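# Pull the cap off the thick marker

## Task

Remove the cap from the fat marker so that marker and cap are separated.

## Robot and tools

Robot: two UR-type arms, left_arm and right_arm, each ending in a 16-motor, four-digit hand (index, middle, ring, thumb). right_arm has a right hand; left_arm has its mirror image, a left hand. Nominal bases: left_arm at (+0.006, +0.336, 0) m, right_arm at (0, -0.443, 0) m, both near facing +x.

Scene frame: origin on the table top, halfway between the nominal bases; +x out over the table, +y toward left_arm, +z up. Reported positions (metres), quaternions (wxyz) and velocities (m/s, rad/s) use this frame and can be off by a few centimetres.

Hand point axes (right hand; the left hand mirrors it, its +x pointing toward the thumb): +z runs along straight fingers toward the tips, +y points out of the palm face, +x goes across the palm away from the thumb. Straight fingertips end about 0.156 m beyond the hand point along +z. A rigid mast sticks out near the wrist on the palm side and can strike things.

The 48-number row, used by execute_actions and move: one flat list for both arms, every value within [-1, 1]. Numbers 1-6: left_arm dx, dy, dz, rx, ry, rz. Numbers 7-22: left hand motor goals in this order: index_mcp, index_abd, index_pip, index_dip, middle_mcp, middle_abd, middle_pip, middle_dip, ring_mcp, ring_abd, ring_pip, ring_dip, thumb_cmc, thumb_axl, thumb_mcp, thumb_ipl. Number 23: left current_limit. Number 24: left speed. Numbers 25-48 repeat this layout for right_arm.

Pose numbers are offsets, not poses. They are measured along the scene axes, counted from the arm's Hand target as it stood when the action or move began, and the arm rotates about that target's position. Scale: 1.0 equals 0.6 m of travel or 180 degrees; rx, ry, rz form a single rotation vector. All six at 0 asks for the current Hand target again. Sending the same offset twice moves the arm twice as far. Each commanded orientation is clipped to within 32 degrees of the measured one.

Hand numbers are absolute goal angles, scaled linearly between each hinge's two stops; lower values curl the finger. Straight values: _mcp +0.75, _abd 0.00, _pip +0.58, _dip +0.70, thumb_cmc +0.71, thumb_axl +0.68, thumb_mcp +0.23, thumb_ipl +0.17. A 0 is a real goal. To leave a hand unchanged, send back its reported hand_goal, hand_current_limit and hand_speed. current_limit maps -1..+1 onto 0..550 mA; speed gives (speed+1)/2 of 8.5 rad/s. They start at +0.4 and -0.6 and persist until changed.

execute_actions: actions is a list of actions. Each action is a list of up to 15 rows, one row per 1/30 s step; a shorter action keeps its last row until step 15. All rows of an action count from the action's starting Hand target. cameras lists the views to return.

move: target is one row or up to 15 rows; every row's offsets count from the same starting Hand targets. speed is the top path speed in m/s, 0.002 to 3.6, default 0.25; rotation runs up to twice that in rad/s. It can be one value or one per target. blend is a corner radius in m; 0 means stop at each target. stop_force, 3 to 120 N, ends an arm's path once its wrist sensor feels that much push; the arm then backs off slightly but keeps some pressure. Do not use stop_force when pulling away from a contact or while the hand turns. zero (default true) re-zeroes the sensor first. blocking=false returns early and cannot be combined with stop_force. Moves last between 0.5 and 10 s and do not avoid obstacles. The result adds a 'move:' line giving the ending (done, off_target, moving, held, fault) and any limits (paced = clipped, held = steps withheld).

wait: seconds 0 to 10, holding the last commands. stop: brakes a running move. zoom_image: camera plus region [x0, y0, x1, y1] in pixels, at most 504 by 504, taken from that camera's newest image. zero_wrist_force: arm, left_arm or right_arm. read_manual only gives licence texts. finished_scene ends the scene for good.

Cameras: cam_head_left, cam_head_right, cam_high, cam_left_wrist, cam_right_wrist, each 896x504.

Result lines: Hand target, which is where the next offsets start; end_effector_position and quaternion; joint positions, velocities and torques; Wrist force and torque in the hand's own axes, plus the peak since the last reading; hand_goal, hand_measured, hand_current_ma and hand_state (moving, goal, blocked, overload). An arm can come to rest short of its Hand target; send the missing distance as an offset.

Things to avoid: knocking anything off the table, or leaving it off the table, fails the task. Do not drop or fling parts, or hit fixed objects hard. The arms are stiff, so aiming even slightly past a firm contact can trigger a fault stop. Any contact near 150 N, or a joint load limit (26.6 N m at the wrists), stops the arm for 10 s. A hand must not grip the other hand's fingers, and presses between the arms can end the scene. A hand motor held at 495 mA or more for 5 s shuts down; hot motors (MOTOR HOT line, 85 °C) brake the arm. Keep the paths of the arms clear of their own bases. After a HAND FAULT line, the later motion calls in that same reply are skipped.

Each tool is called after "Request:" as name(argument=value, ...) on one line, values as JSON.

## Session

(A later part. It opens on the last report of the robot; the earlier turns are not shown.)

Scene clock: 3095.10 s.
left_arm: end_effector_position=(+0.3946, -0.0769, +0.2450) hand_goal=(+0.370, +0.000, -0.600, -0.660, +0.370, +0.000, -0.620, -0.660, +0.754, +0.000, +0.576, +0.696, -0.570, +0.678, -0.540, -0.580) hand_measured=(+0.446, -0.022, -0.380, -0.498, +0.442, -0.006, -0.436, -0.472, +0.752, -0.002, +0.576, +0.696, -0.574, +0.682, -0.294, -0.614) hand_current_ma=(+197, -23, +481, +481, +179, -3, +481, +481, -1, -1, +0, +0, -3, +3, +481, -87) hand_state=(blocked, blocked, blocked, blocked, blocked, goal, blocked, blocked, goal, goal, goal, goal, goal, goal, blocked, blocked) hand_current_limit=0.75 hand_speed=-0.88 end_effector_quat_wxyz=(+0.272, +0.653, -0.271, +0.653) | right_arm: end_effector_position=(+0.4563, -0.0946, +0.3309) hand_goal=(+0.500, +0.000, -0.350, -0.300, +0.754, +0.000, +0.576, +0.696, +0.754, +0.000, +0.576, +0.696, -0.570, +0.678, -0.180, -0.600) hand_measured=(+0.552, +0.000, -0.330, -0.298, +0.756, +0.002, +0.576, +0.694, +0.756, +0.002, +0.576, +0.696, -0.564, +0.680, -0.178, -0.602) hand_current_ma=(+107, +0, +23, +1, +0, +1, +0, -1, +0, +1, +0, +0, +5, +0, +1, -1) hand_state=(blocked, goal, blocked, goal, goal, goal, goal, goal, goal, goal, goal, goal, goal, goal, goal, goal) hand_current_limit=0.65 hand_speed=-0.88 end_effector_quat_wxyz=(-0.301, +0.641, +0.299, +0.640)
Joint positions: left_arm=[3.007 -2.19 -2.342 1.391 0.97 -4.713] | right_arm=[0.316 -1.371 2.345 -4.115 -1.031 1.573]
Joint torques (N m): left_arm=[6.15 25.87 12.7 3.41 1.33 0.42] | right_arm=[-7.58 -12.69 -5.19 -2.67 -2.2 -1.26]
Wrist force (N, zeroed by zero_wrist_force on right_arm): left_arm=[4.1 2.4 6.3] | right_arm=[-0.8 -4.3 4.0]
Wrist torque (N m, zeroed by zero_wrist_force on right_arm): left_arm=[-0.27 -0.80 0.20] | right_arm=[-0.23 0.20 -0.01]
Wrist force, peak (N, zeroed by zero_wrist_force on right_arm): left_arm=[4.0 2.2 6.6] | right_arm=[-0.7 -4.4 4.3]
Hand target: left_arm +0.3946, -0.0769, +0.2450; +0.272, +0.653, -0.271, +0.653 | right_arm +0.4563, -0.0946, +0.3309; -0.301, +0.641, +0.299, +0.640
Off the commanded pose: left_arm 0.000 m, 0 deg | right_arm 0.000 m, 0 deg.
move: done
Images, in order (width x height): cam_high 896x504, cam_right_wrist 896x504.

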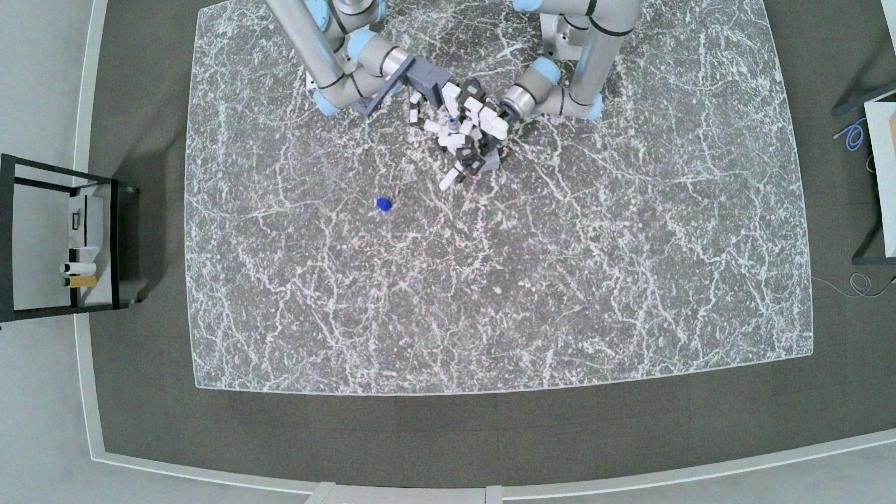

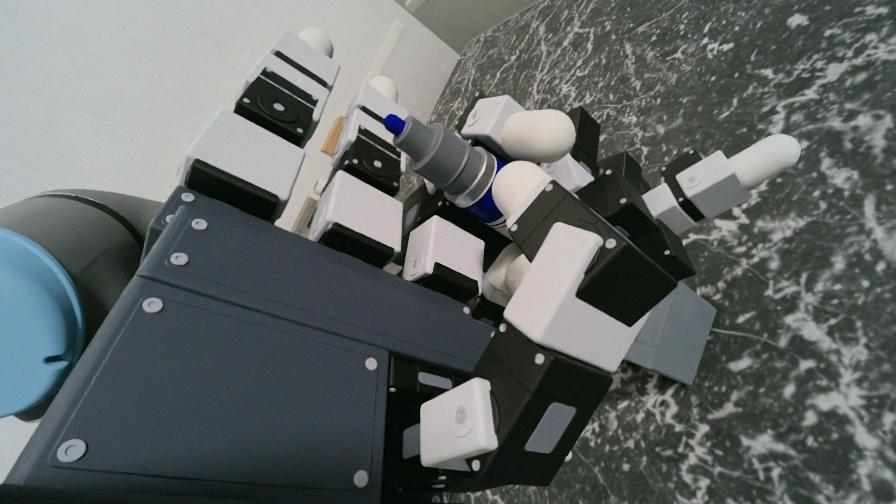

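Request:
execute_actions(actions=[], cameras=["cam_left_wrist","cam_right_wrist","cam_high"])

Request:
zoom_image(camera="cam_left_wrist", region=[300, 60, 640, 360])

Request:
zoom_image(camera="cam_right_wrist", region=[380, 80, 620, 260])

Request:
zoom_image(camera="cam_high", region=[400, 70, 520, 190])

Scene clock: 3115.80 s.
left_arm: end_effector_position=(+0.3946, -0.0769, +0.2450) hand_goal=(+0.370, +0.000, -0.600, -0.660, +0.370, +0.000, -0.620, -0.660, +0.754, +0.000, +0.576, +0.696, -0.570, +0.678, -0.540, -0.580) hand_measured=(+0.446, -0.022, -0.380, -0.498, +0.442, -0.006, -0.436, -0.472, +0.752, -0.002, +0.576, +0.696, -0.574, +0.682, -0.294, -0.614) hand_current_ma=(+197, -23, +481, +481, +179, -3, +481, +481, -1, -1, +0, +0, -3, +3, +481, -87) hand_state=(blocked, blocked, blocked, blocked, blocked, goal, blocked, blocked, goal, goal, goal, goal, goal, goal, blocked, blocked) hand_current_limit=0.75 hand_speed=-0.88 end_effector_quat_wxyz=(+0.272, +0.653, -0.271, +0.653) | right_arm: end_effector_position=(+0.4563, -0.0946, +0.3309) hand_goal=(+0.500, +0.000, -0.350, -0.300, +0.754, +0.000, +0.576, +0.696, +0.754, +0.000, +0.576, +0.696, -0.570, +0.678, -0.180, -0.600) hand_measured=(+0.552, +0.000, -0.330, -0.298, +0.756, +0.002, +0.576, +0.694, +0.756, +0.002, +0.576, +0.696, -0.564, +0.680, -0.178, -0.602) hand_current_ma=(+107, +0, +23, +1, +0, +1, +0, -1, +0, +1, +0, +0, +5, +0, +1, -1) hand_state=(blocked, goal, blocked, goal, goal, goal, goal, goal, goal, goal, goal, goal, goal, goal, goal, goal) hand_current_limit=0.65 hand_speed=-0.88 end_effector_quat_wxyz=(-0.301, +0.641, +0.299, +0.640)
Joint positions: left_arm=[3.007 -2.19 -2.342 1.391 0.97 -4.713] | right_arm=[0.316 -1.371 2.345 -4.115 -1.031 1.573]
Joint velocities: within noise
Joint torques (N m): left_arm=[6.32 25.61 12.86 3.34 1.29 0.45] | right_arm=[-7.84 -14.21 -4.18 -1.37 -3.01 -1.02]
Motor temperatures (°C): left_arm=[32 30 33 38 37 36] | right_arm=[33 33 36 38 37 35]
Wrist force (N, zeroed by zero_wrist_force on right_arm): left_arm=[4.2 2.3 6.5] | right_arm=[-0.7 -4.3 4.3]
Wrist torque (N m, zeroed by zero_wrist_force on right_arm): left_arm=[-0.30 -0.80 0.20] | right_arm=[-0.25 0.18 0.00]
Wrist force, peak (N, zeroed by zero_wrist_force on right_arm): left_arm=[4.2 2.3 6.5] | right_arm=[-1.0 -4.5 4.2]
Hand target: left_arm +0.3946, -0.0769, +0.2450; +0.272, +0.653, -0.271, +0.653 | right_arm +0.4563, -0.0946, +0.3309; -0.301, +0.641, +0.299, +0.640
Off the commanded pose: left_arm 0.000 m, 0 deg | right_arm 0.000 m, 0 deg.
Images, in order (width x height): cam_high 896x504, cam_left_wrist 896x504, cam_right_wrist 896x504.

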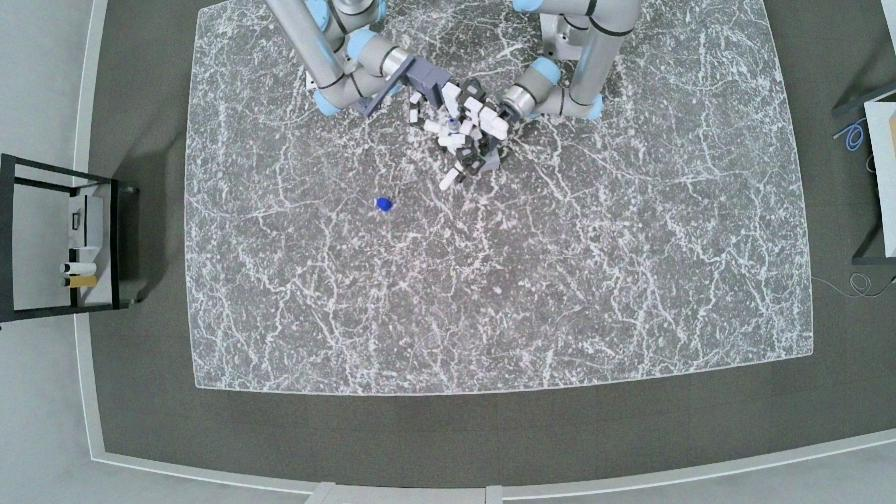

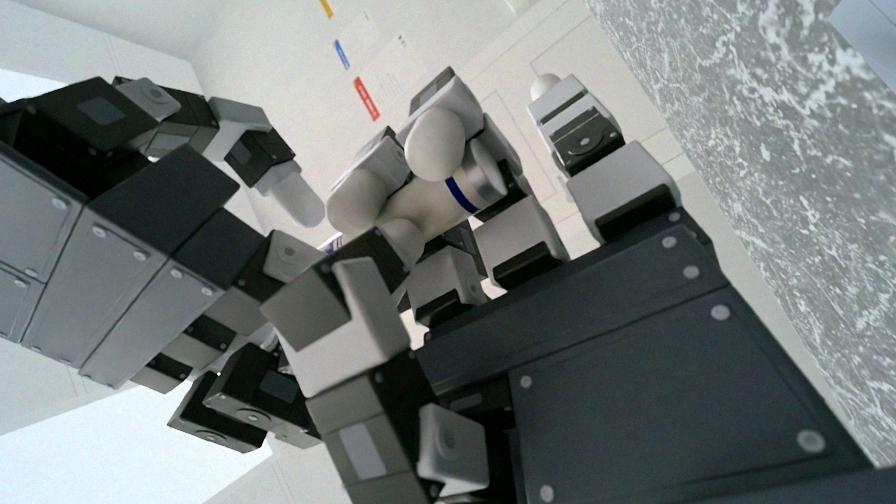

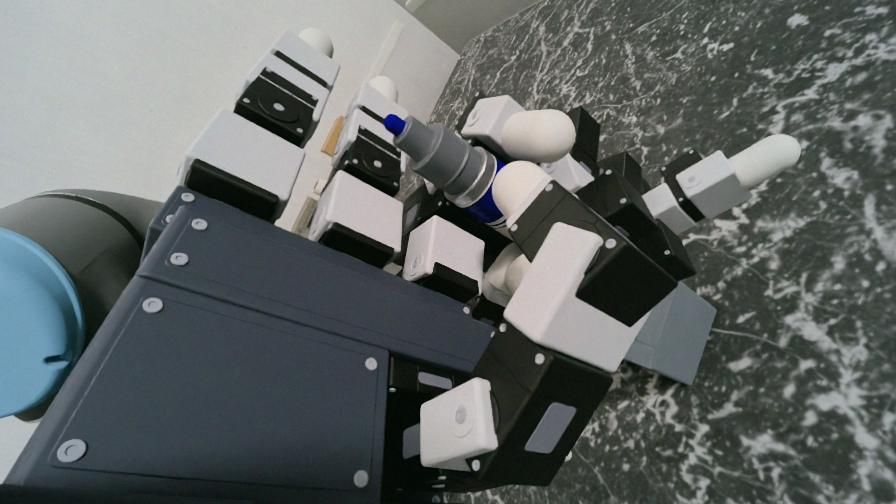

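Scaled by 1.482 from the camera's 896x504 image, which has a finer 1280x720 frame.

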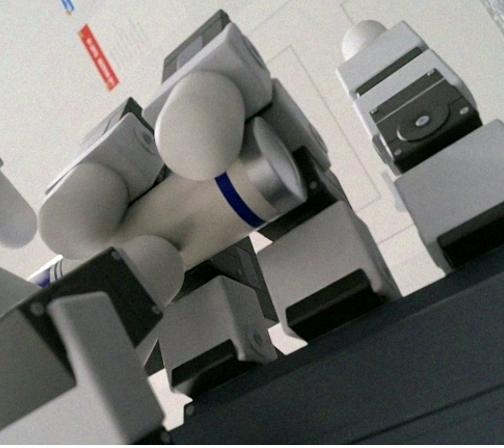

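Scaled by 2.100 from the camera's 896x504 image, which has a finer 1280x720 frame.

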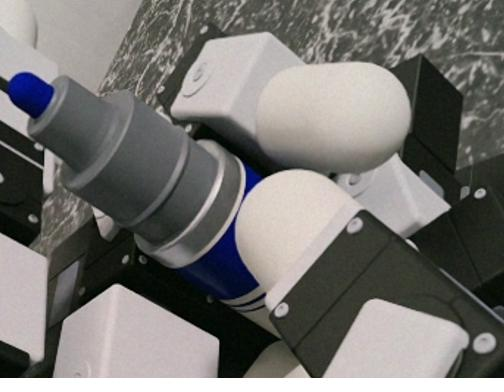

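Scaled by 4.200 from the camera's 896x504 image, which has a finer 1280x720 frame.

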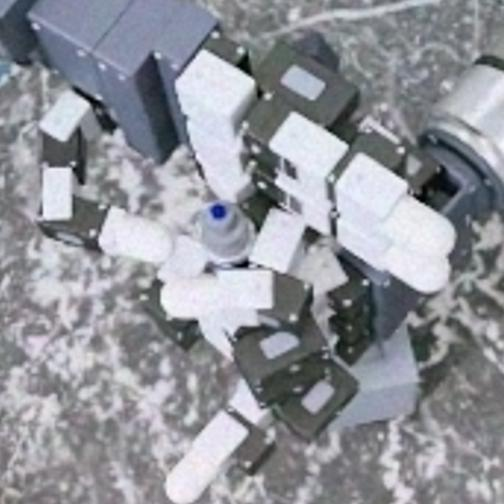

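Request:
move(target=[[0,0,0,0,0,0, 0.37,0,-0.6,-0.66,0.37,0,-0.62,-0.66,0.754,0,0.576,0.696,-0.571,0.678,-0.54,-0.58,0.75,-0.88, -0.0038,0.0032,0,0,0,0, 0.50,0,-0.35,-0.30,0.754,0,0.576,0.696,0.754,0,0.576,0.696,-0.571,0.678,-0.18,-0.60,0.65,-0.88]], speed=0.01)

Request:
move(target=[[0,0,0,0,0,0, 0.37,0,-0.6,-0.66,0.37,0,-0.62,-0.66,0.754,0,0.576,0.696,-0.571,0.678,-0.54,-0.58,0.75,-0.88, 0,0,0,0,0,0, 0.47,0,-0.48,-0.62,0.754,0,0.576,0.696,0.754,0,0.576,0.696,-0.571,0.678,-0.34,-0.50,0.65,-0.93]], cameras=["cam_right_wrist","cam_high"])

Request:
zoom_image(camera="cam_right_wrist", region=[380, 80, 620, 260])

Request:
zoom_image(camera="cam_high", region=[400, 70, 520, 190])

Scene clock: 3234.10 s.
left_arm: end_effector_position=(+0.3946, -0.0769, +0.2450) hand_goal=(+0.370, +0.000, -0.600, -0.660, +0.370, +0.000, -0.620, -0.660, +0.754, +0.000, +0.576, +0.696, -0.570, +0.678, -0.540, -0.580) hand_measured=(+0.446, -0.022, -0.380, -0.498, +0.442, -0.006, -0.436, -0.472, +0.752, -0.002, +0.576, +0.696, -0.574, +0.682, -0.294, -0.614) hand_current_ma=(+197, -23, +481, +481, +179, -3, +481, +481, -1, -1, +0, +0, -3, +3, +481, -87) hand_state=(blocked, blocked, blocked, blocked, blocked, goal, blocked, blocked, goal, goal, goal, goal, goal, goal, blocked, blocked) hand_current_limit=0.75 hand_speed=-0.88 end_effector_quat_wxyz=(+0.272, +0.653, -0.271, +0.653) | right_arm: end_effector_position=(+0.4541, -0.0928, +0.3309) hand_goal=(+0.500, +0.000, -0.350, -0.300, +0.754, +0.000, +0.576, +0.696, +0.754, +0.000, +0.576, +0.696, -0.570, +0.678, -0.180, -0.600) hand_measured=(+0.542, -0.004, -0.330, -0.298, +0.756, +0.002, +0.576, +0.694, +0.756, +0.002, +0.576, +0.696, -0.564, +0.680, -0.178, -0.602) hand_current_ma=(+74, -2, +22, +1, +0, +1, +0, -1, +0, +1, +0, +0, +5, +0, +1, -1) hand_state=(blocked, goal, blocked, goal, goal, goal, goal, goal, goal, goal, goal, goal, goal, goal, goal, goal) hand_current_limit=0.65 hand_speed=-0.88 end_effector_quat_wxyz=(-0.301, +0.641, +0.299, +0.640)
Joint positions: left_arm=[3.007 -2.19 -2.342 1.391 0.97 -4.713] | right_arm=[0.325 -1.371 2.346 -4.115 -1.039 1.573]
Joint torques (N m): left_arm=[6.44 25.37 12.45 3.44 1.25 0.21] | right_arm=[9.15 -28.49 -2.25 -3.15 -2.32 -0.6]
Wrist force (N, zeroed by zero_wrist_force on right_arm): left_arm=[3.8 2.3 2.9] | right_arm=[-0.6 0.3 3.8]
Wrist torque (N m, zeroed by zero_wrist_force on right_arm): left_arm=[-0.15 -0.60 0.18] | right_arm=[-0.13 0.20 -0.10]
Wrist force, peak (N, zeroed by zero_wrist_force on right_arm): left_arm=[4.1 2.4 6.7] | right_arm=[-0.7 -4.6 4.3]
Hand target: left_arm +0.3946, -0.0769, +0.2450; +0.272, +0.653, -0.271, +0.653 | right_arm +0.4541, -0.0927, +0.3309; -0.301, +0.641, +0.299, +0.640
Off the commanded pose: left_arm 0.000 m, 0 deg | right_arm 0.000 m, 0 deg.
move: done

Scene clock: 3235.57 s.
left_arm: end_effector_position=(+0.3946, -0.0769, +0.2450) hand_goal=(+0.370, +0.000, -0.600, -0.660, +0.370, +0.000, -0.620, -0.660, +0.754, +0.000, +0.576, +0.696, -0.570, +0.678, -0.540, -0.580) hand_measured=(+0.430, -0.018, -0.380, -0.500, +0.442, -0.006, -0.438, -0.472, +0.752, -0.002, +0.576, +0.696, -0.576, +0.680, -0.290, -0.620) hand_current_ma=(+142, -18, +481, +481, +179, -3, +481, +481, -1, -1, +0, +0, -4, +1, +481, -107) hand_state=(blocked, goal, blocked, blocked, blocked, goal, blocked, blocked, goal, goal, goal, goal, goal, goal, blocked, blocked) hand_current_limit=0.75 hand_speed=-0.88 end_effector_quat_wxyz=(+0.272, +0.653, -0.271, +0.653) | right_arm: end_effector_position=(+0.4541, -0.0927, +0.3309) hand_goal=(+0.470, +0.000, -0.480, -0.620, +0.754, +0.000, +0.576, +0.696, +0.754, +0.000, +0.576, +0.696, -0.570, +0.678, -0.340, -0.500) hand_measured=(+0.534, -0.020, -0.380, -0.482, +0.756, +0.002, +0.576, +0.694, +0.756, +0.002, +0.576, +0.696, -0.564, +0.680, -0.332, -0.502) hand_current_ma=(+142, -17, +261, +427, +0, +1, +0, -1, +0, +1, +0, +0, +5, +1, +9, -1) hand_state=(blocked, goal, blocked, blocked, goal, goal, goal, goal, goal, goal, goal, goal, goal, goal, goal, goal) hand_current_limit=0.65 hand_speed=-0.93 end_effector_quat_wxyz=(-0.301, +0.641, +0.299, +0.640)
Joint positions: left_arm=[3.007 -2.19 -2.342 1.391 0.97 -4.713] | right_arm=[0.325 -1.371 2.346 -4.115 -1.039 1.573]
Joint torques (N m): left_arm=[6.82 25.76 12.5 1.11 1.26 0.12] | right_arm=[6.76 -28.93 -2.78 -3.03 0.52 1.02]
Wrist force (N, zeroed by zero_wrist_force on right_arm): left_arm=[1.0 11.9 -3.8] | right_arm=[2.4 9.9 12.4]
Wrist torque (N m, zeroed by zero_wrist_force on right_arm): left_arm=[0.19 -0.16 0.48] | right_arm=[-0.37 0.52 -0.05]
Wrist force, peak (N, zeroed by zero_wrist_force on right_arm): left_arm=[1.3 12.2 -3.9] | right_arm=[2.3 10.1 12.5]
Hand target: left_arm +0.3946, -0.0769, +0.2450; +0.272, +0.653, -0.271, +0.653 | right_arm +0.4541, -0.0927, +0.3309; -0.301, +0.641, +0.299, +0.640
Off the commanded pose: left_arm 0.000 m, 0 deg | right_arm 0.000 m, 0 deg.
move: done
Images, in order (width x height): cam_high 896x504, cam_right_wrist 896x504.

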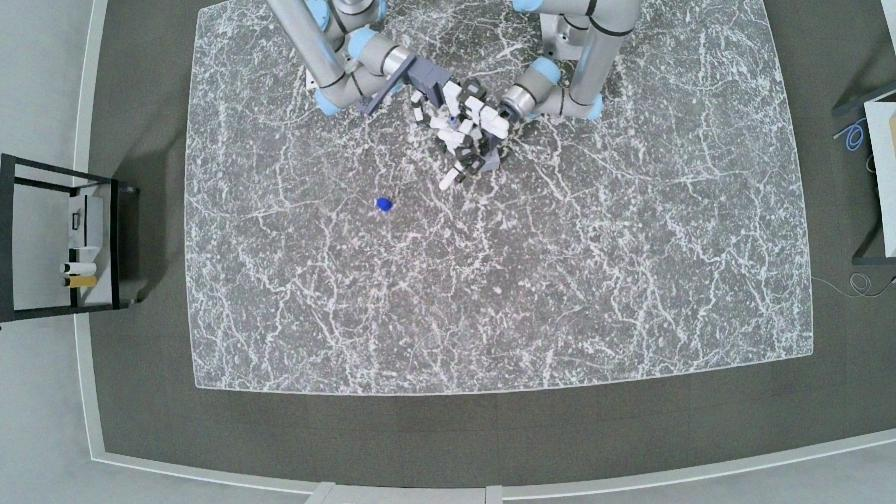

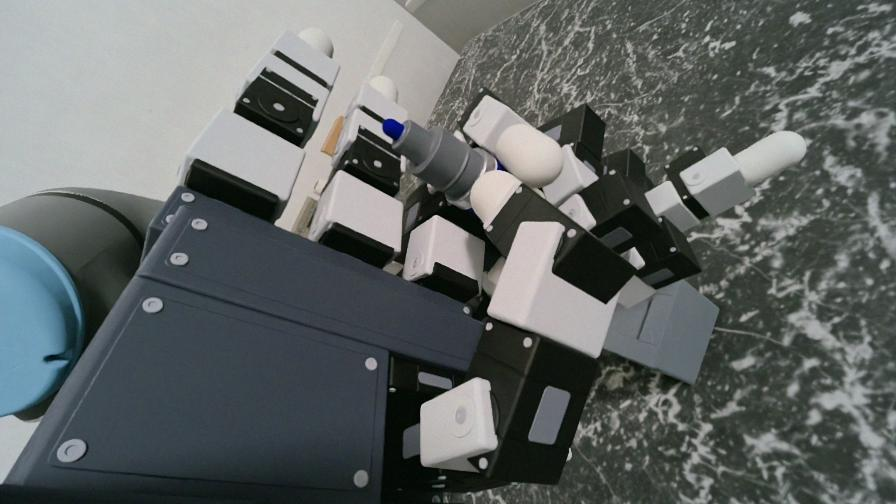

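Scaled by 2.100 from the camera's 896x504 image, which has a finer 1280x720 frame.

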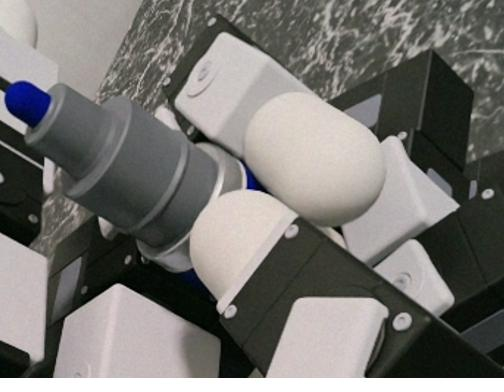

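Scaled by 4.200 from the camera's 896x504 image, which has a finer 1280x720 frame.

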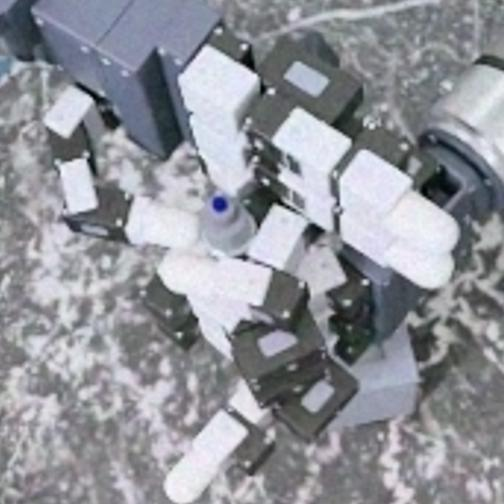

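Request:
move(target=[[0,0,0,0,0,0, 0.37,0,-0.6,-0.66,0.37,0,-0.62,-0.66,0.754,0,0.576,0.696,-0.571,0.678,-0.54,-0.58,0.75,-0.88, 0,0,0,0,0,0, 0.47,0,-0.48,-0.62,0.754,0,0.576,0.696,0.754,0,0.576,0.696,-0.571,0.678,-0.46,-0.46,0.65,-0.93]], cameras=["cam_right_wrist"])

Request:
zoom_image(camera="cam_right_wrist", region=[380, 80, 620, 260])

Scene clock: 3248.20 s.
left_arm: end_effector_position=(+0.3946, -0.0769, +0.2450) hand_goal=(+0.370, +0.000, -0.600, -0.660, +0.370, +0.000, -0.620, -0.660, +0.754, +0.000, +0.576, +0.696, -0.570, +0.678, -0.540, -0.580) hand_measured=(+0.430, -0.014, -0.380, -0.504, +0.442, -0.006, -0.438, -0.472, +0.752, -0.002, +0.576, +0.696, -0.576, +0.680, -0.290, -0.622) hand_current_ma=(+142, -12, +481, +481, +179, -3, +481, +481, -1, -1, +0, +0, -4, +0, +481, -112) hand_state=(blocked, goal, blocked, blocked, blocked, goal, blocked, blocked, goal, goal, goal, goal, goal, goal, blocked, blocked) hand_current_limit=0.75 hand_speed=-0.88 end_effector_quat_wxyz=(+0.272, +0.653, -0.271, +0.653) | right_arm: end_effector_position=(+0.4541, -0.0927, +0.3309) hand_goal=(+0.470, +0.000, -0.480, -0.620, +0.754, +0.000, +0.576, +0.696, +0.754, +0.000, +0.576, +0.696, -0.570, +0.678, -0.460, -0.460) hand_measured=(+0.536, -0.020, -0.380, -0.484, +0.756, +0.002, +0.576, +0.694, +0.756, +0.002, +0.576, +0.696, -0.564, +0.680, -0.356, -0.476) hand_current_ma=(+154, -17, +261, +416, +0, +1, +0, -1, +0, +1, +0, +0, +5, +1, +404, -26) hand_state=(blocked, goal, blocked, blocked, goal, goal, goal, goal, goal, goal, goal, goal, goal, goal, blocked, goal) hand_current_limit=0.65 hand_speed=-0.93 end_effector_quat_wxyz=(-0.301, +0.641, +0.299, +0.640)
Joint positions: left_arm=[3.007 -2.19 -2.342 1.391 0.97 -4.713] | right_arm=[0.325 -1.371 2.346 -4.115 -1.039 1.573]
Joint torques (N m): left_arm=[6.71 26.16 12.31 -2.22 1.28 0.07] | right_arm=[5.76 -24.13 -1.92 -1.09 3.9 1.34]
Wrist force (N, zeroed by zero_wrist_force on right_arm): left_arm=[1.2 9.3 -5.0] | right_arm=[1.8 11.0 9.6]
Wrist torque (N m, zeroed by zero_wrist_force on right_arm): left_arm=[0.30 -0.08 0.26] | right_arm=[-0.24 0.51 -0.11]
Wrist force, peak (N, zeroed by zero_wrist_force on right_arm): left_arm=[0.9 12.5 -4.0] | right_arm=[2.4 10.1 12.7]
Hand target: left_arm +0.3946, -0.0769, +0.2450; +0.272, +0.653, -0.271, +0.653 | right_arm +0.4541, -0.0927, +0.3309; -0.301, +0.641, +0.299, +0.640
Off the commanded pose: left_arm 0.000 m, 0 deg | right_arm 0.000 m, 0 deg.
move: done
Images, in order (width x height): cam_right_wrist 896x504.

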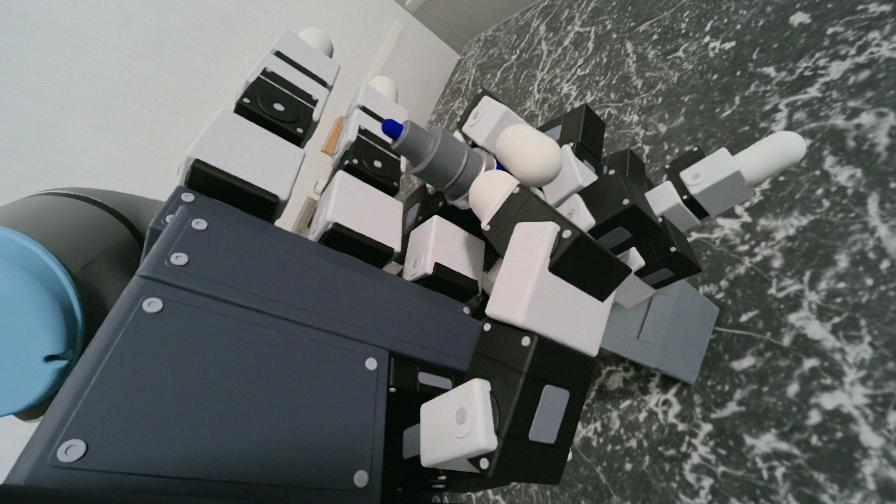

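Scaled by 2.100 from the camera's 896x504 image, which has a finer 1280x720 frame.

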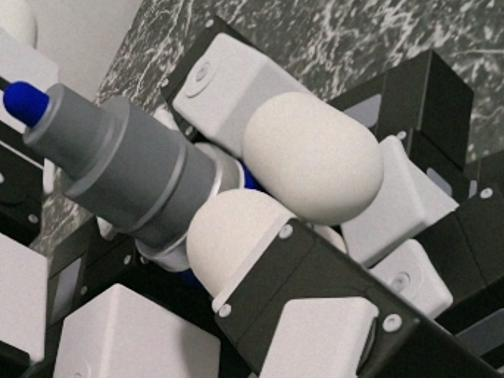

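Request:
move(target=[[0,0,0,0,0,0, 0.37,0,-0.6,-0.66,0.37,0,-0.62,-0.66,0.754,0,0.576,0.696,-0.571,0.678,-0.54,-0.58,0.75,-0.88, 0.0029,0.0008,0,0,0,0, 0.47,0,-0.48,-0.62,0.754,0,0.576,0.696,0.754,0,0.576,0.696,-0.571,0.678,-0.46,-0.46,0.65,-0.93]], speed=0.005)

Scene clock: 3263.90 s.
left_arm: end_effector_position=(+0.3946, -0.0769, +0.2450) hand_goal=(+0.370, +0.000, -0.600, -0.660, +0.370, +0.000, -0.620, -0.660, +0.754, +0.000, +0.576, +0.696, -0.570, +0.678, -0.540, -0.580) hand_measured=(+0.436, -0.008, -0.380, -0.506, +0.442, -0.002, -0.438, -0.472, +0.752, -0.002, +0.576, +0.696, -0.576, +0.680, -0.290, -0.622) hand_current_ma=(+163, -6, +481, +481, +179, -1, +481, +481, -1, -1, +0, +0, -4, +1, +481, -113) hand_state=(blocked, goal, blocked, blocked, blocked, goal, blocked, blocked, goal, goal, goal, goal, goal, goal, blocked, blocked) hand_current_limit=0.75 hand_speed=-0.88 end_effector_quat_wxyz=(+0.272, +0.653, -0.271, +0.653) | right_arm: end_effector_position=(+0.4558, -0.0922, +0.3309) hand_goal=(+0.470, +0.000, -0.480, -0.620, +0.754, +0.000, +0.576, +0.696, +0.754, +0.000, +0.576, +0.696, -0.570, +0.678, -0.460, -0.460) hand_measured=(+0.536, -0.014, -0.380, -0.486, +0.756, +0.002, +0.576, +0.694, +0.756, +0.002, +0.576, +0.696, -0.564, +0.680, -0.356, -0.476) hand_current_ma=(+154, -9, +261, +406, +0, +1, +0, -1, +0, +1, +0, +0, +5, +0, +404, -25) hand_state=(blocked, goal, blocked, blocked, goal, goal, goal, goal, goal, goal, goal, goal, goal, goal, blocked, goal) hand_current_limit=0.65 hand_speed=-0.93 end_effector_quat_wxyz=(-0.301, +0.641, +0.299, +0.640)
Joint positions: left_arm=[3.007 -2.19 -2.342 1.391 0.97 -4.713] | right_arm=[0.324 -1.368 2.342 -4.114 -1.039 1.573]
Joint torques (N m): left_arm=[6.36 26.09 12.26 -0.63 1.44 -0.01] | right_arm=[-7.45 -12.65 -18.9 0.39 3.62 1.4]
Wrist force (N, zeroed by zero_wrist_force on right_arm): left_arm=[1.2 -1.7 -0.4] | right_arm=[1.9 3.9 -0.5]
Wrist torque (N m, zeroed by zero_wrist_force on right_arm): left_arm=[0.05 -0.29 -0.28] | right_arm=[0.10 0.26 0.09]
Wrist force, peak (N, zeroed by zero_wrist_force on right_arm): left_arm=[1.3 9.5 -5.2] | right_arm=[1.8 11.2 9.7]
Hand target: left_arm +0.3946, -0.0769, +0.2450; +0.272, +0.653, -0.271, +0.653 | right_arm +0.4558, -0.0922, +0.3309; -0.301, +0.641, +0.299, +0.640
Off the commanded pose: left_arm 0.000 m, 0 deg | right_arm 0.000 m, 0 deg.
move: done

Request:
move(target=[[0,0,0,0,0,0, 0.45,0,-0.37,-0.48,0.45,0,-0.42,-0.45,0.754,0,0.576,0.696,-0.571,0.678,-0.27,-0.61,0.75,-0.94, 0,0,0,0,0,0, 0.47,0,-0.48,-0.62,0.754,0,0.576,0.696,0.754,0,0.576,0.696,-0.571,0.678,-0.46,-0.46,0.65,-0.93]])

Request:
move(target=[[0,0,0,0,0,0, 0.50,0,-0.27,-0.38,0.50,0,-0.32,-0.35,0.754,0,0.576,0.696,-0.571,0.678,-0.20,-0.66,0.75,-0.94, 0,0,0,0,0,0, 0.47,0,-0.48,-0.62,0.754,0,0.576,0.696,0.754,0,0.576,0.696,-0.571,0.678,-0.46,-0.46,0.65,-0.93]], cameras=["cam_right_wrist","cam_left_wrist"])

Request:
zoom_image(camera="cam_left_wrist", region=[250, 60, 590, 360])

Scene clock: 3292.20 s.
left_arm: end_effector_position=(+0.3946, -0.0769, +0.2450) hand_goal=(+0.450, +0.000, -0.370, -0.480, +0.450, +0.000, -0.420, -0.450, +0.754, +0.000, +0.576, +0.696, -0.570, +0.678, -0.270, -0.610) hand_measured=(+0.456, -0.008, -0.362, -0.476, +0.466, -0.002, -0.404, -0.444, +0.752, -0.002, +0.576, +0.696, -0.576, +0.676, -0.270, -0.626) hand_current_ma=(+5, -4, +7, +3, +20, -1, +17, +4, -1, -1, +0, +0, -4, +0, +0, -29) hand_state=(goal, goal, goal, goal, goal, goal, goal, goal, goal, goal, goal, goal, goal, goal, goal, goal) hand_current_limit=0.75 hand_speed=-0.94 end_effector_quat_wxyz=(+0.272, +0.653, -0.271, +0.653) | right_arm: end_effector_position=(+0.4558, -0.0922, +0.3309) hand_goal=(+0.470, +0.000, -0.480, -0.620, +0.754, +0.000, +0.576, +0.696, +0.754, +0.000, +0.576, +0.696, -0.570, +0.678, -0.460, -0.460) hand_measured=(+0.540, -0.010, -0.380, -0.496, +0.756, +0.002, +0.576, +0.694, +0.756, +0.002, +0.576, +0.696, -0.564, +0.680, -0.360, -0.470) hand_current_ma=(+167, -7, +261, +360, +0, +1, +0, -1, +0, +1, +0, +0, +5, +0, +388, -13) hand_state=(blocked, goal, blocked, blocked, goal, goal, goal, goal, goal, goal, goal, goal, goal, goal, blocked, goal) hand_current_limit=0.65 hand_speed=-0.93 end_effector_quat_wxyz=(-0.301, +0.641, +0.299, +0.640)
Joint positions: left_arm=[3.007 -2.19 -2.342 1.391 0.97 -4.713] | right_arm=[0.324 -1.368 2.342 -4.114 -1.039 1.573]
Joint torques (N m): left_arm=[6.71 26.62 12.71 2.77 1.35 0.03] | right_arm=[-4.32 -13.39 -17.96 -1.46 2.24 1.06]
Wrist force (N, zeroed by zero_wrist_force on right_arm): left_arm=[2.6 0.5 0.9] | right_arm=[0.9 2.7 2.0]
Wrist torque (N m, zeroed by zero_wrist_force on right_arm): left_arm=[-0.07 -0.49 -0.05] | right_arm=[0.01 0.18 -0.06]
Wrist force, peak (N, zeroed by zero_wrist_force on right_arm): left_arm=[1.7 3.8 -0.5] | right_arm=[1.7 4.5 4.8]
Hand target: left_arm +0.3946, -0.0769, +0.2450; +0.272, +0.653, -0.271, +0.653 | right_arm +0.4558, -0.0922, +0.3309; -0.301, +0.641, +0.299, +0.640
Off the commanded pose: left_arm 0.000 m, 0 deg | right_arm 0.000 m, 0 deg.
move: done

Scene clock: 3292.93 s.
left_arm: end_effector_position=(+0.3946, -0.0769, +0.2450) hand_goal=(+0.500, +0.000, -0.270, -0.380, +0.500, +0.000, -0.320, -0.350, +0.754, +0.000, +0.576, +0.696, -0.570, +0.678, -0.200, -0.660) hand_measured=(+0.498, -0.008, -0.274, -0.382, +0.498, -0.002, -0.322, -0.352, +0.752, -0.002, +0.576, +0.696, -0.576, +0.676, -0.202, -0.658) hand_current_ma=(-1, -4, -2, -1, -1, -1, -1, -1, -1, -1, +0, +0, -4, -1, -1, +2) hand_state=(goal, goal, goal, goal, goal, goal, goal, goal, goal, goal, goal, goal, goal, goal, goal, goal) hand_current_limit=0.75 hand_speed=-0.94 end_effector_quat_wxyz=(+0.272, +0.653, -0.271, +0.653) | right_arm: end_effector_position=(+0.4558, -0.0922, +0.3309) hand_goal=(+0.470, +0.000, -0.480, -0.620, +0.754, +0.000, +0.576, +0.696, +0.754, +0.000, +0.576, +0.696, -0.570, +0.678, -0.460, -0.460) hand_measured=(+0.540, +0.010, -0.380, -0.498, +0.756, +0.002, +0.576, +0.694, +0.756, +0.002, +0.576, +0.696, -0.564, +0.676, -0.362, -0.468) hand_current_ma=(+167, +7, +261, +355, +0, +1, +0, -1, +0, +1, +0, +0, +5, +0, +378, -7) hand_state=(blocked, goal, blocked, blocked, goal, goal, goal, goal, goal, goal, goal, goal, goal, goal, blocked, goal) hand_current_limit=0.65 hand_speed=-0.93 end_effector_quat_wxyz=(-0.301, +0.641, +0.299, +0.640)
Joint positions: left_arm=[3.007 -2.19 -2.342 1.391 0.97 -4.713] | right_arm=[0.324 -1.368 2.342 -4.114 -1.039 1.573]
Joint torques (N m): left_arm=[6.66 25.54 11.88 2.2 1.29 -0.07] | right_arm=[-3.34 -17.81 -15.62 -2.21 2.16 1.01]
Wrist force (N, zeroed by zero_wrist_force on right_arm): left_arm=[4.4 -1.1 2.1] | right_arm=[-0.9 0.6 0.2]
Wrist torque (N m, zeroed by zero_wrist_force on right_arm): left_arm=[-0.08 -0.57 0.03] | right_arm=[0.03 0.03 -0.11]
Wrist force, peak (N, zeroed by zero_wrist_force on right_arm): left_arm=[4.7 -1.4 2.1] | right_arm=[0.6 2.5 1.8]
Hand target: left_arm +0.3946, -0.0769, +0.2450; +0.272, +0.653, -0.271, +0.653 | right_arm +0.4558, -0.0922, +0.3309; -0.301, +0.641, +0.299, +0.640
Off the commanded pose: left_arm 0.000 m, 0 deg | right_arm 0.000 m, 0 deg.
move: done
Images, in order (width x height): cam_left_wrist 896x504, cam_right_wrist 896x504.

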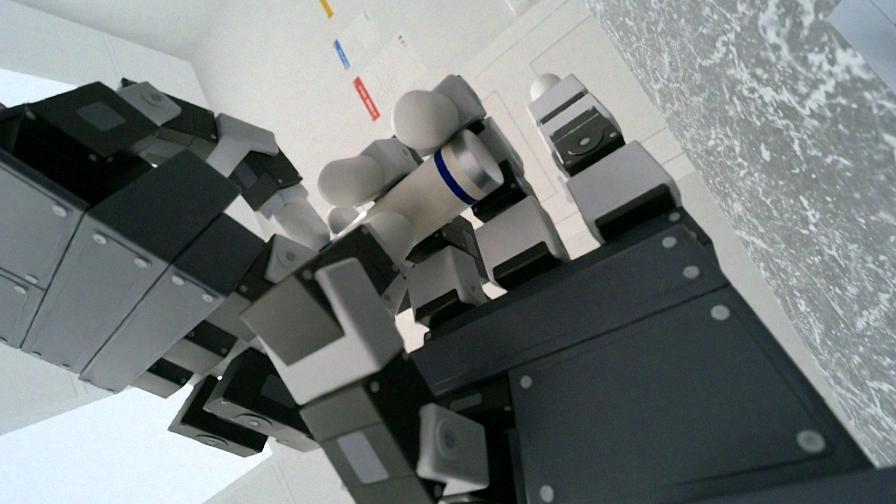

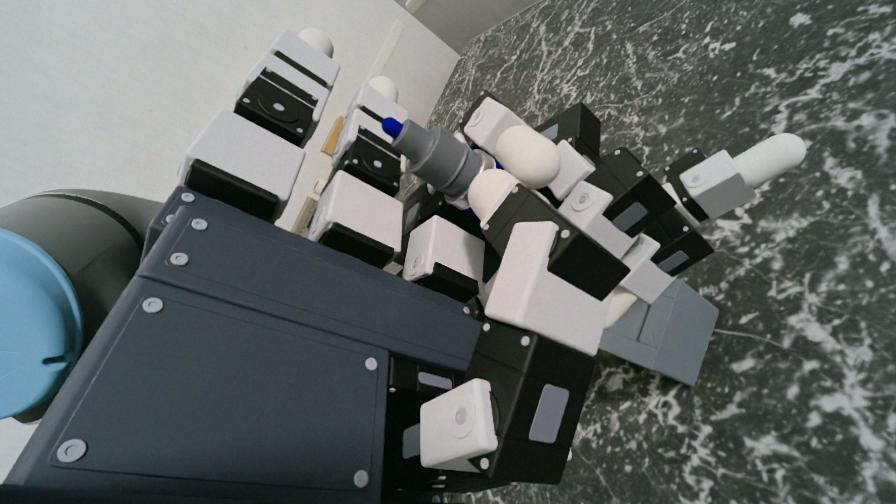

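Scaled by 1.482 from the camera's 896x504 image, which has a finer 1280x720 frame.

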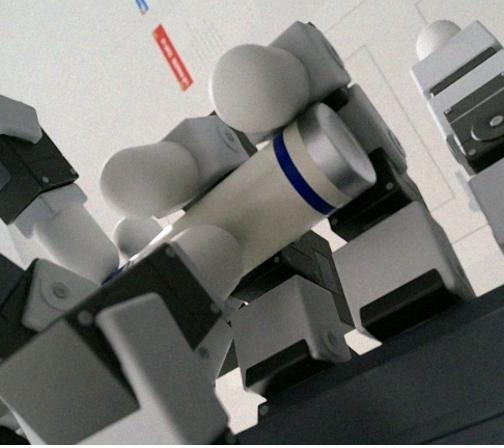

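Request:
move(target=[[0,0,0,0,0,0, 0.616,0,-0.08,-0.029,0.616,0,-0.08,-0.029,0.754,0,0.576,0.696,-0.571,0.678,-0.112,-0.751,0.75,-0.92, 0,0,0,0,0,0, 0.47,0,-0.48,-0.62,0.754,0,0.576,0.696,0.754,0,0.576,0.696,-0.571,0.678,-0.46,-0.46,0.65,-0.93]])

Request:
move(target=[[0,0,0,0,0,0, 0.616,0,-0.04,0.0,0.616,0,-0.04,0.0,0.754,0,0.576,0.696,-0.571,0.678,0.1,-0.751,0.75,-0.88, 0,0,0,0,0,0, 0.47,0,-0.48,-0.62,0.754,0,0.576,0.696,0.754,0,0.576,0.696,-0.571,0.678,-0.46,-0.46,0.65,-0.93]], cameras=["cam_right_wrist","cam_left_wrist","cam_high"])

Request:
zoom_image(camera="cam_left_wrist", region=[250, 60, 590, 360])

Request:
zoom_image(camera="cam_high", region=[400, 70, 520, 190])

Scene clock: 3320.30 s.
left_arm: end_effector_position=(+0.3946, -0.0769, +0.2450) hand_goal=(+0.616, +0.000, -0.080, -0.028, +0.616, +0.000, -0.080, -0.028, +0.754, +0.000, +0.576, +0.696, -0.570, +0.678, -0.112, -0.750) hand_measured=(+0.614, -0.008, -0.084, -0.030, +0.614, -0.002, -0.082, -0.030, +0.752, -0.002, +0.576, +0.696, -0.576, +0.676, -0.114, -0.748) hand_current_ma=(-1, -4, -2, -1, -1, -1, -1, -1, -1, -1, +0, +0, -4, -1, -1, +2) hand_state=(goal, goal, goal, goal, goal, goal, goal, goal, goal, goal, goal, goal, goal, goal, goal, goal) hand_current_limit=0.75 hand_speed=-0.92 end_effector_quat_wxyz=(+0.272, +0.653, -0.271, +0.653) | right_arm: end_effector_position=(+0.4558, -0.0922, +0.3309) hand_goal=(+0.470, +0.000, -0.480, -0.620, +0.754, +0.000, +0.576, +0.696, +0.754, +0.000, +0.576, +0.696, -0.570, +0.678, -0.460, -0.460) hand_measured=(+0.540, +0.010, -0.380, -0.498, +0.756, +0.002, +0.576, +0.694, +0.756, +0.002, +0.576, +0.696, -0.564, +0.676, -0.362, -0.468) hand_current_ma=(+167, +7, +261, +355, +0, +1, +0, -1, +0, +1, +0, +0, +5, +0, +378, -7) hand_state=(blocked, goal, blocked, blocked, goal, goal, goal, goal, goal, goal, goal, goal, goal, goal, blocked, goal) hand_current_limit=0.65 hand_speed=-0.93 end_effector_quat_wxyz=(-0.301, +0.641, +0.299, +0.640)
Joint positions: left_arm=[3.007 -2.19 -2.342 1.391 0.97 -4.713] | right_arm=[0.324 -1.368 2.342 -4.114 -1.039 1.573]
Joint torques (N m): left_arm=[6.6 26.35 12.16 -0.99 1.29 -0.11] | right_arm=[6.85 -24.21 -3.88 -2.44 0.81 0.56]
Wrist force (N, zeroed by zero_wrist_force on right_arm): left_arm=[4.6 -1.4 1.9] | right_arm=[-1.1 0.8 0.4]
Wrist torque (N m, zeroed by zero_wrist_force on right_arm): left_arm=[-0.10 -0.61 0.03] | right_arm=[0.04 0.04 -0.12]
Wrist force, peak (N, zeroed by zero_wrist_force on right_arm): left_arm=[4.9 -1.4 1.9] | right_arm=[-1.4 0.7 0.3]
Hand target: left_arm +0.3946, -0.0769, +0.2450; +0.272, +0.653, -0.271, +0.653 | right_arm +0.4558, -0.0922, +0.3309; -0.301, +0.641, +0.299, +0.640
Off the commanded pose: left_arm 0.000 m, 0 deg | right_arm 0.000 m, 0 deg.
move: done

Scene clock: 3321.20 s.
left_arm: end_effector_position=(+0.3946, -0.0769, +0.2450) hand_goal=(+0.616, +0.000, -0.040, +0.000, +0.616, +0.000, -0.040, +0.000, +0.754, +0.000, +0.576, +0.696, -0.570, +0.678, +0.100, -0.750) hand_measured=(+0.614, -0.008, -0.044, -0.002, +0.614, -0.002, -0.042, -0.002, +0.752, -0.002, +0.576, +0.696, -0.576, +0.676, +0.098, -0.748) hand_current_ma=(-1, -4, -2, -1, -1, -1, -1, -1, -1, -1, +0, +0, -4, -1, -1, +2) hand_state=(goal, goal, goal, goal, goal, goal, goal, goal, goal, goal, goal, goal, goal, goal, goal, goal) hand_current_limit=0.75 hand_speed=-0.88 end_effector_quat_wxyz=(+0.272, +0.653, -0.271, +0.653) | right_arm: end_effector_position=(+0.4558, -0.0922, +0.3309) hand_goal=(+0.470, +0.000, -0.480, -0.620, +0.754, +0.000, +0.576, +0.696, +0.754, +0.000, +0.576, +0.696, -0.570, +0.678, -0.460, -0.460) hand_measured=(+0.540, +0.010, -0.380, -0.498, +0.756, +0.002, +0.576, +0.694, +0.756, +0.002, +0.576, +0.696, -0.564, +0.676, -0.362, -0.468) hand_current_ma=(+167, +7, +261, +355, +0, +1, +0, -1, +0, +1, +0, +0, +5, +0, +378, -7) hand_state=(blocked, goal, blocked, blocked, goal, goal, goal, goal, goal, goal, goal, goal, goal, goal, blocked, goal) hand_current_limit=0.65 hand_speed=-0.93 end_effector_quat_wxyz=(-0.301, +0.641, +0.299, +0.640)
Joint positions: left_arm=[3.007 -2.19 -2.342 1.391 0.97 -4.713] | right_arm=[0.324 -1.368 2.342 -4.114 -1.039 1.573]
Joint torques (N m): left_arm=[7.09 26.49 12.55 -1.01 1.35 -0.17] | right_arm=[7.11 -24.43 -3.57 -2.56 0.43 0.58]
Wrist force (N, zeroed by zero_wrist_force on right_arm): left_arm=[4.4 -1.4 2.2] | right_arm=[-1.0 0.7 0.3]
Wrist torque (N m, zeroed by zero_wrist_force on right_arm): left_arm=[-0.12 -0.58 0.02] | right_arm=[0.03 0.03 -0.11]
Wrist force, peak (N, zeroed by zero_wrist_force on right_arm): left_arm=[4.7 -1.3 2.3] | right_arm=[-1.2 1.0 0.3]
Hand target: left_arm +0.3946, -0.0769, +0.2450; +0.272, +0.653, -0.271, +0.653 | right_arm +0.4558, -0.0922, +0.3309; -0.301, +0.641, +0.299, +0.640
Off the commanded pose: left_arm 0.000 m, 0 deg | right_arm 0.000 m, 0 deg.
move: done
Images, in order (width x height): cam_high 896x504, cam_left_wrist 896x504, cam_right_wrist 896x504.

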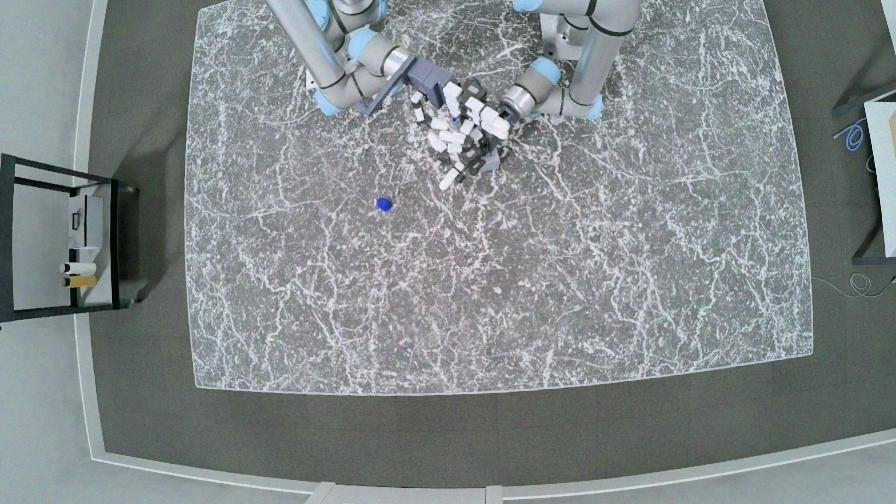

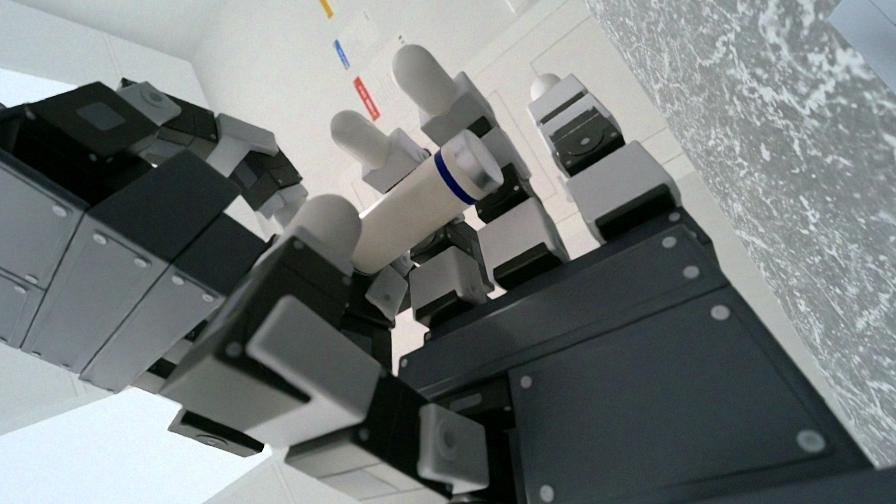

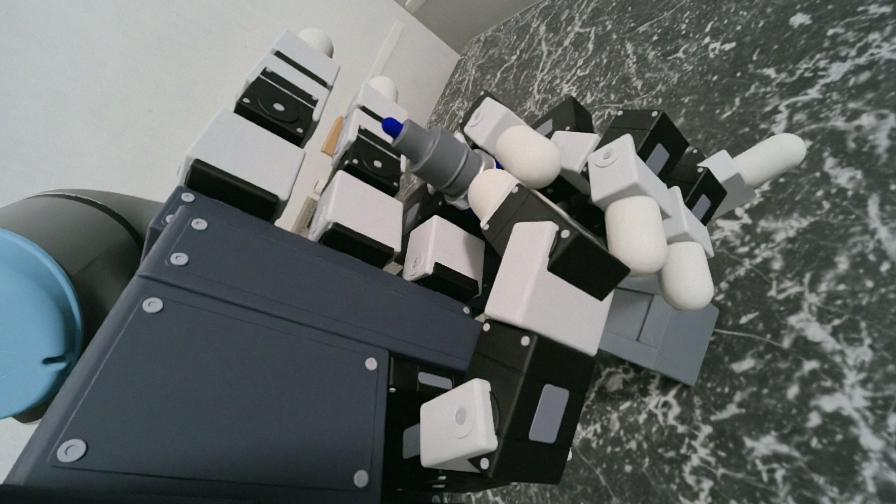

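Scaled by 1.482 from the camera's 896x504 image, which has a finer 1280x720 frame.

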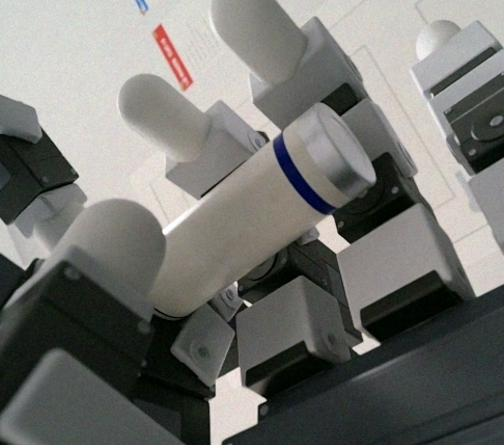

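Scaled by 4.200 from the camera's 896x504 image, which has a finer 1280x720 frame.

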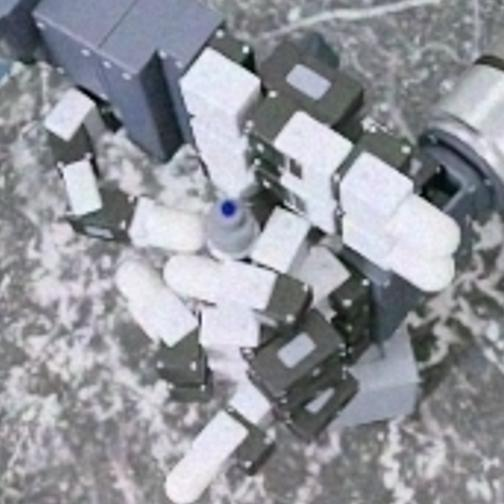

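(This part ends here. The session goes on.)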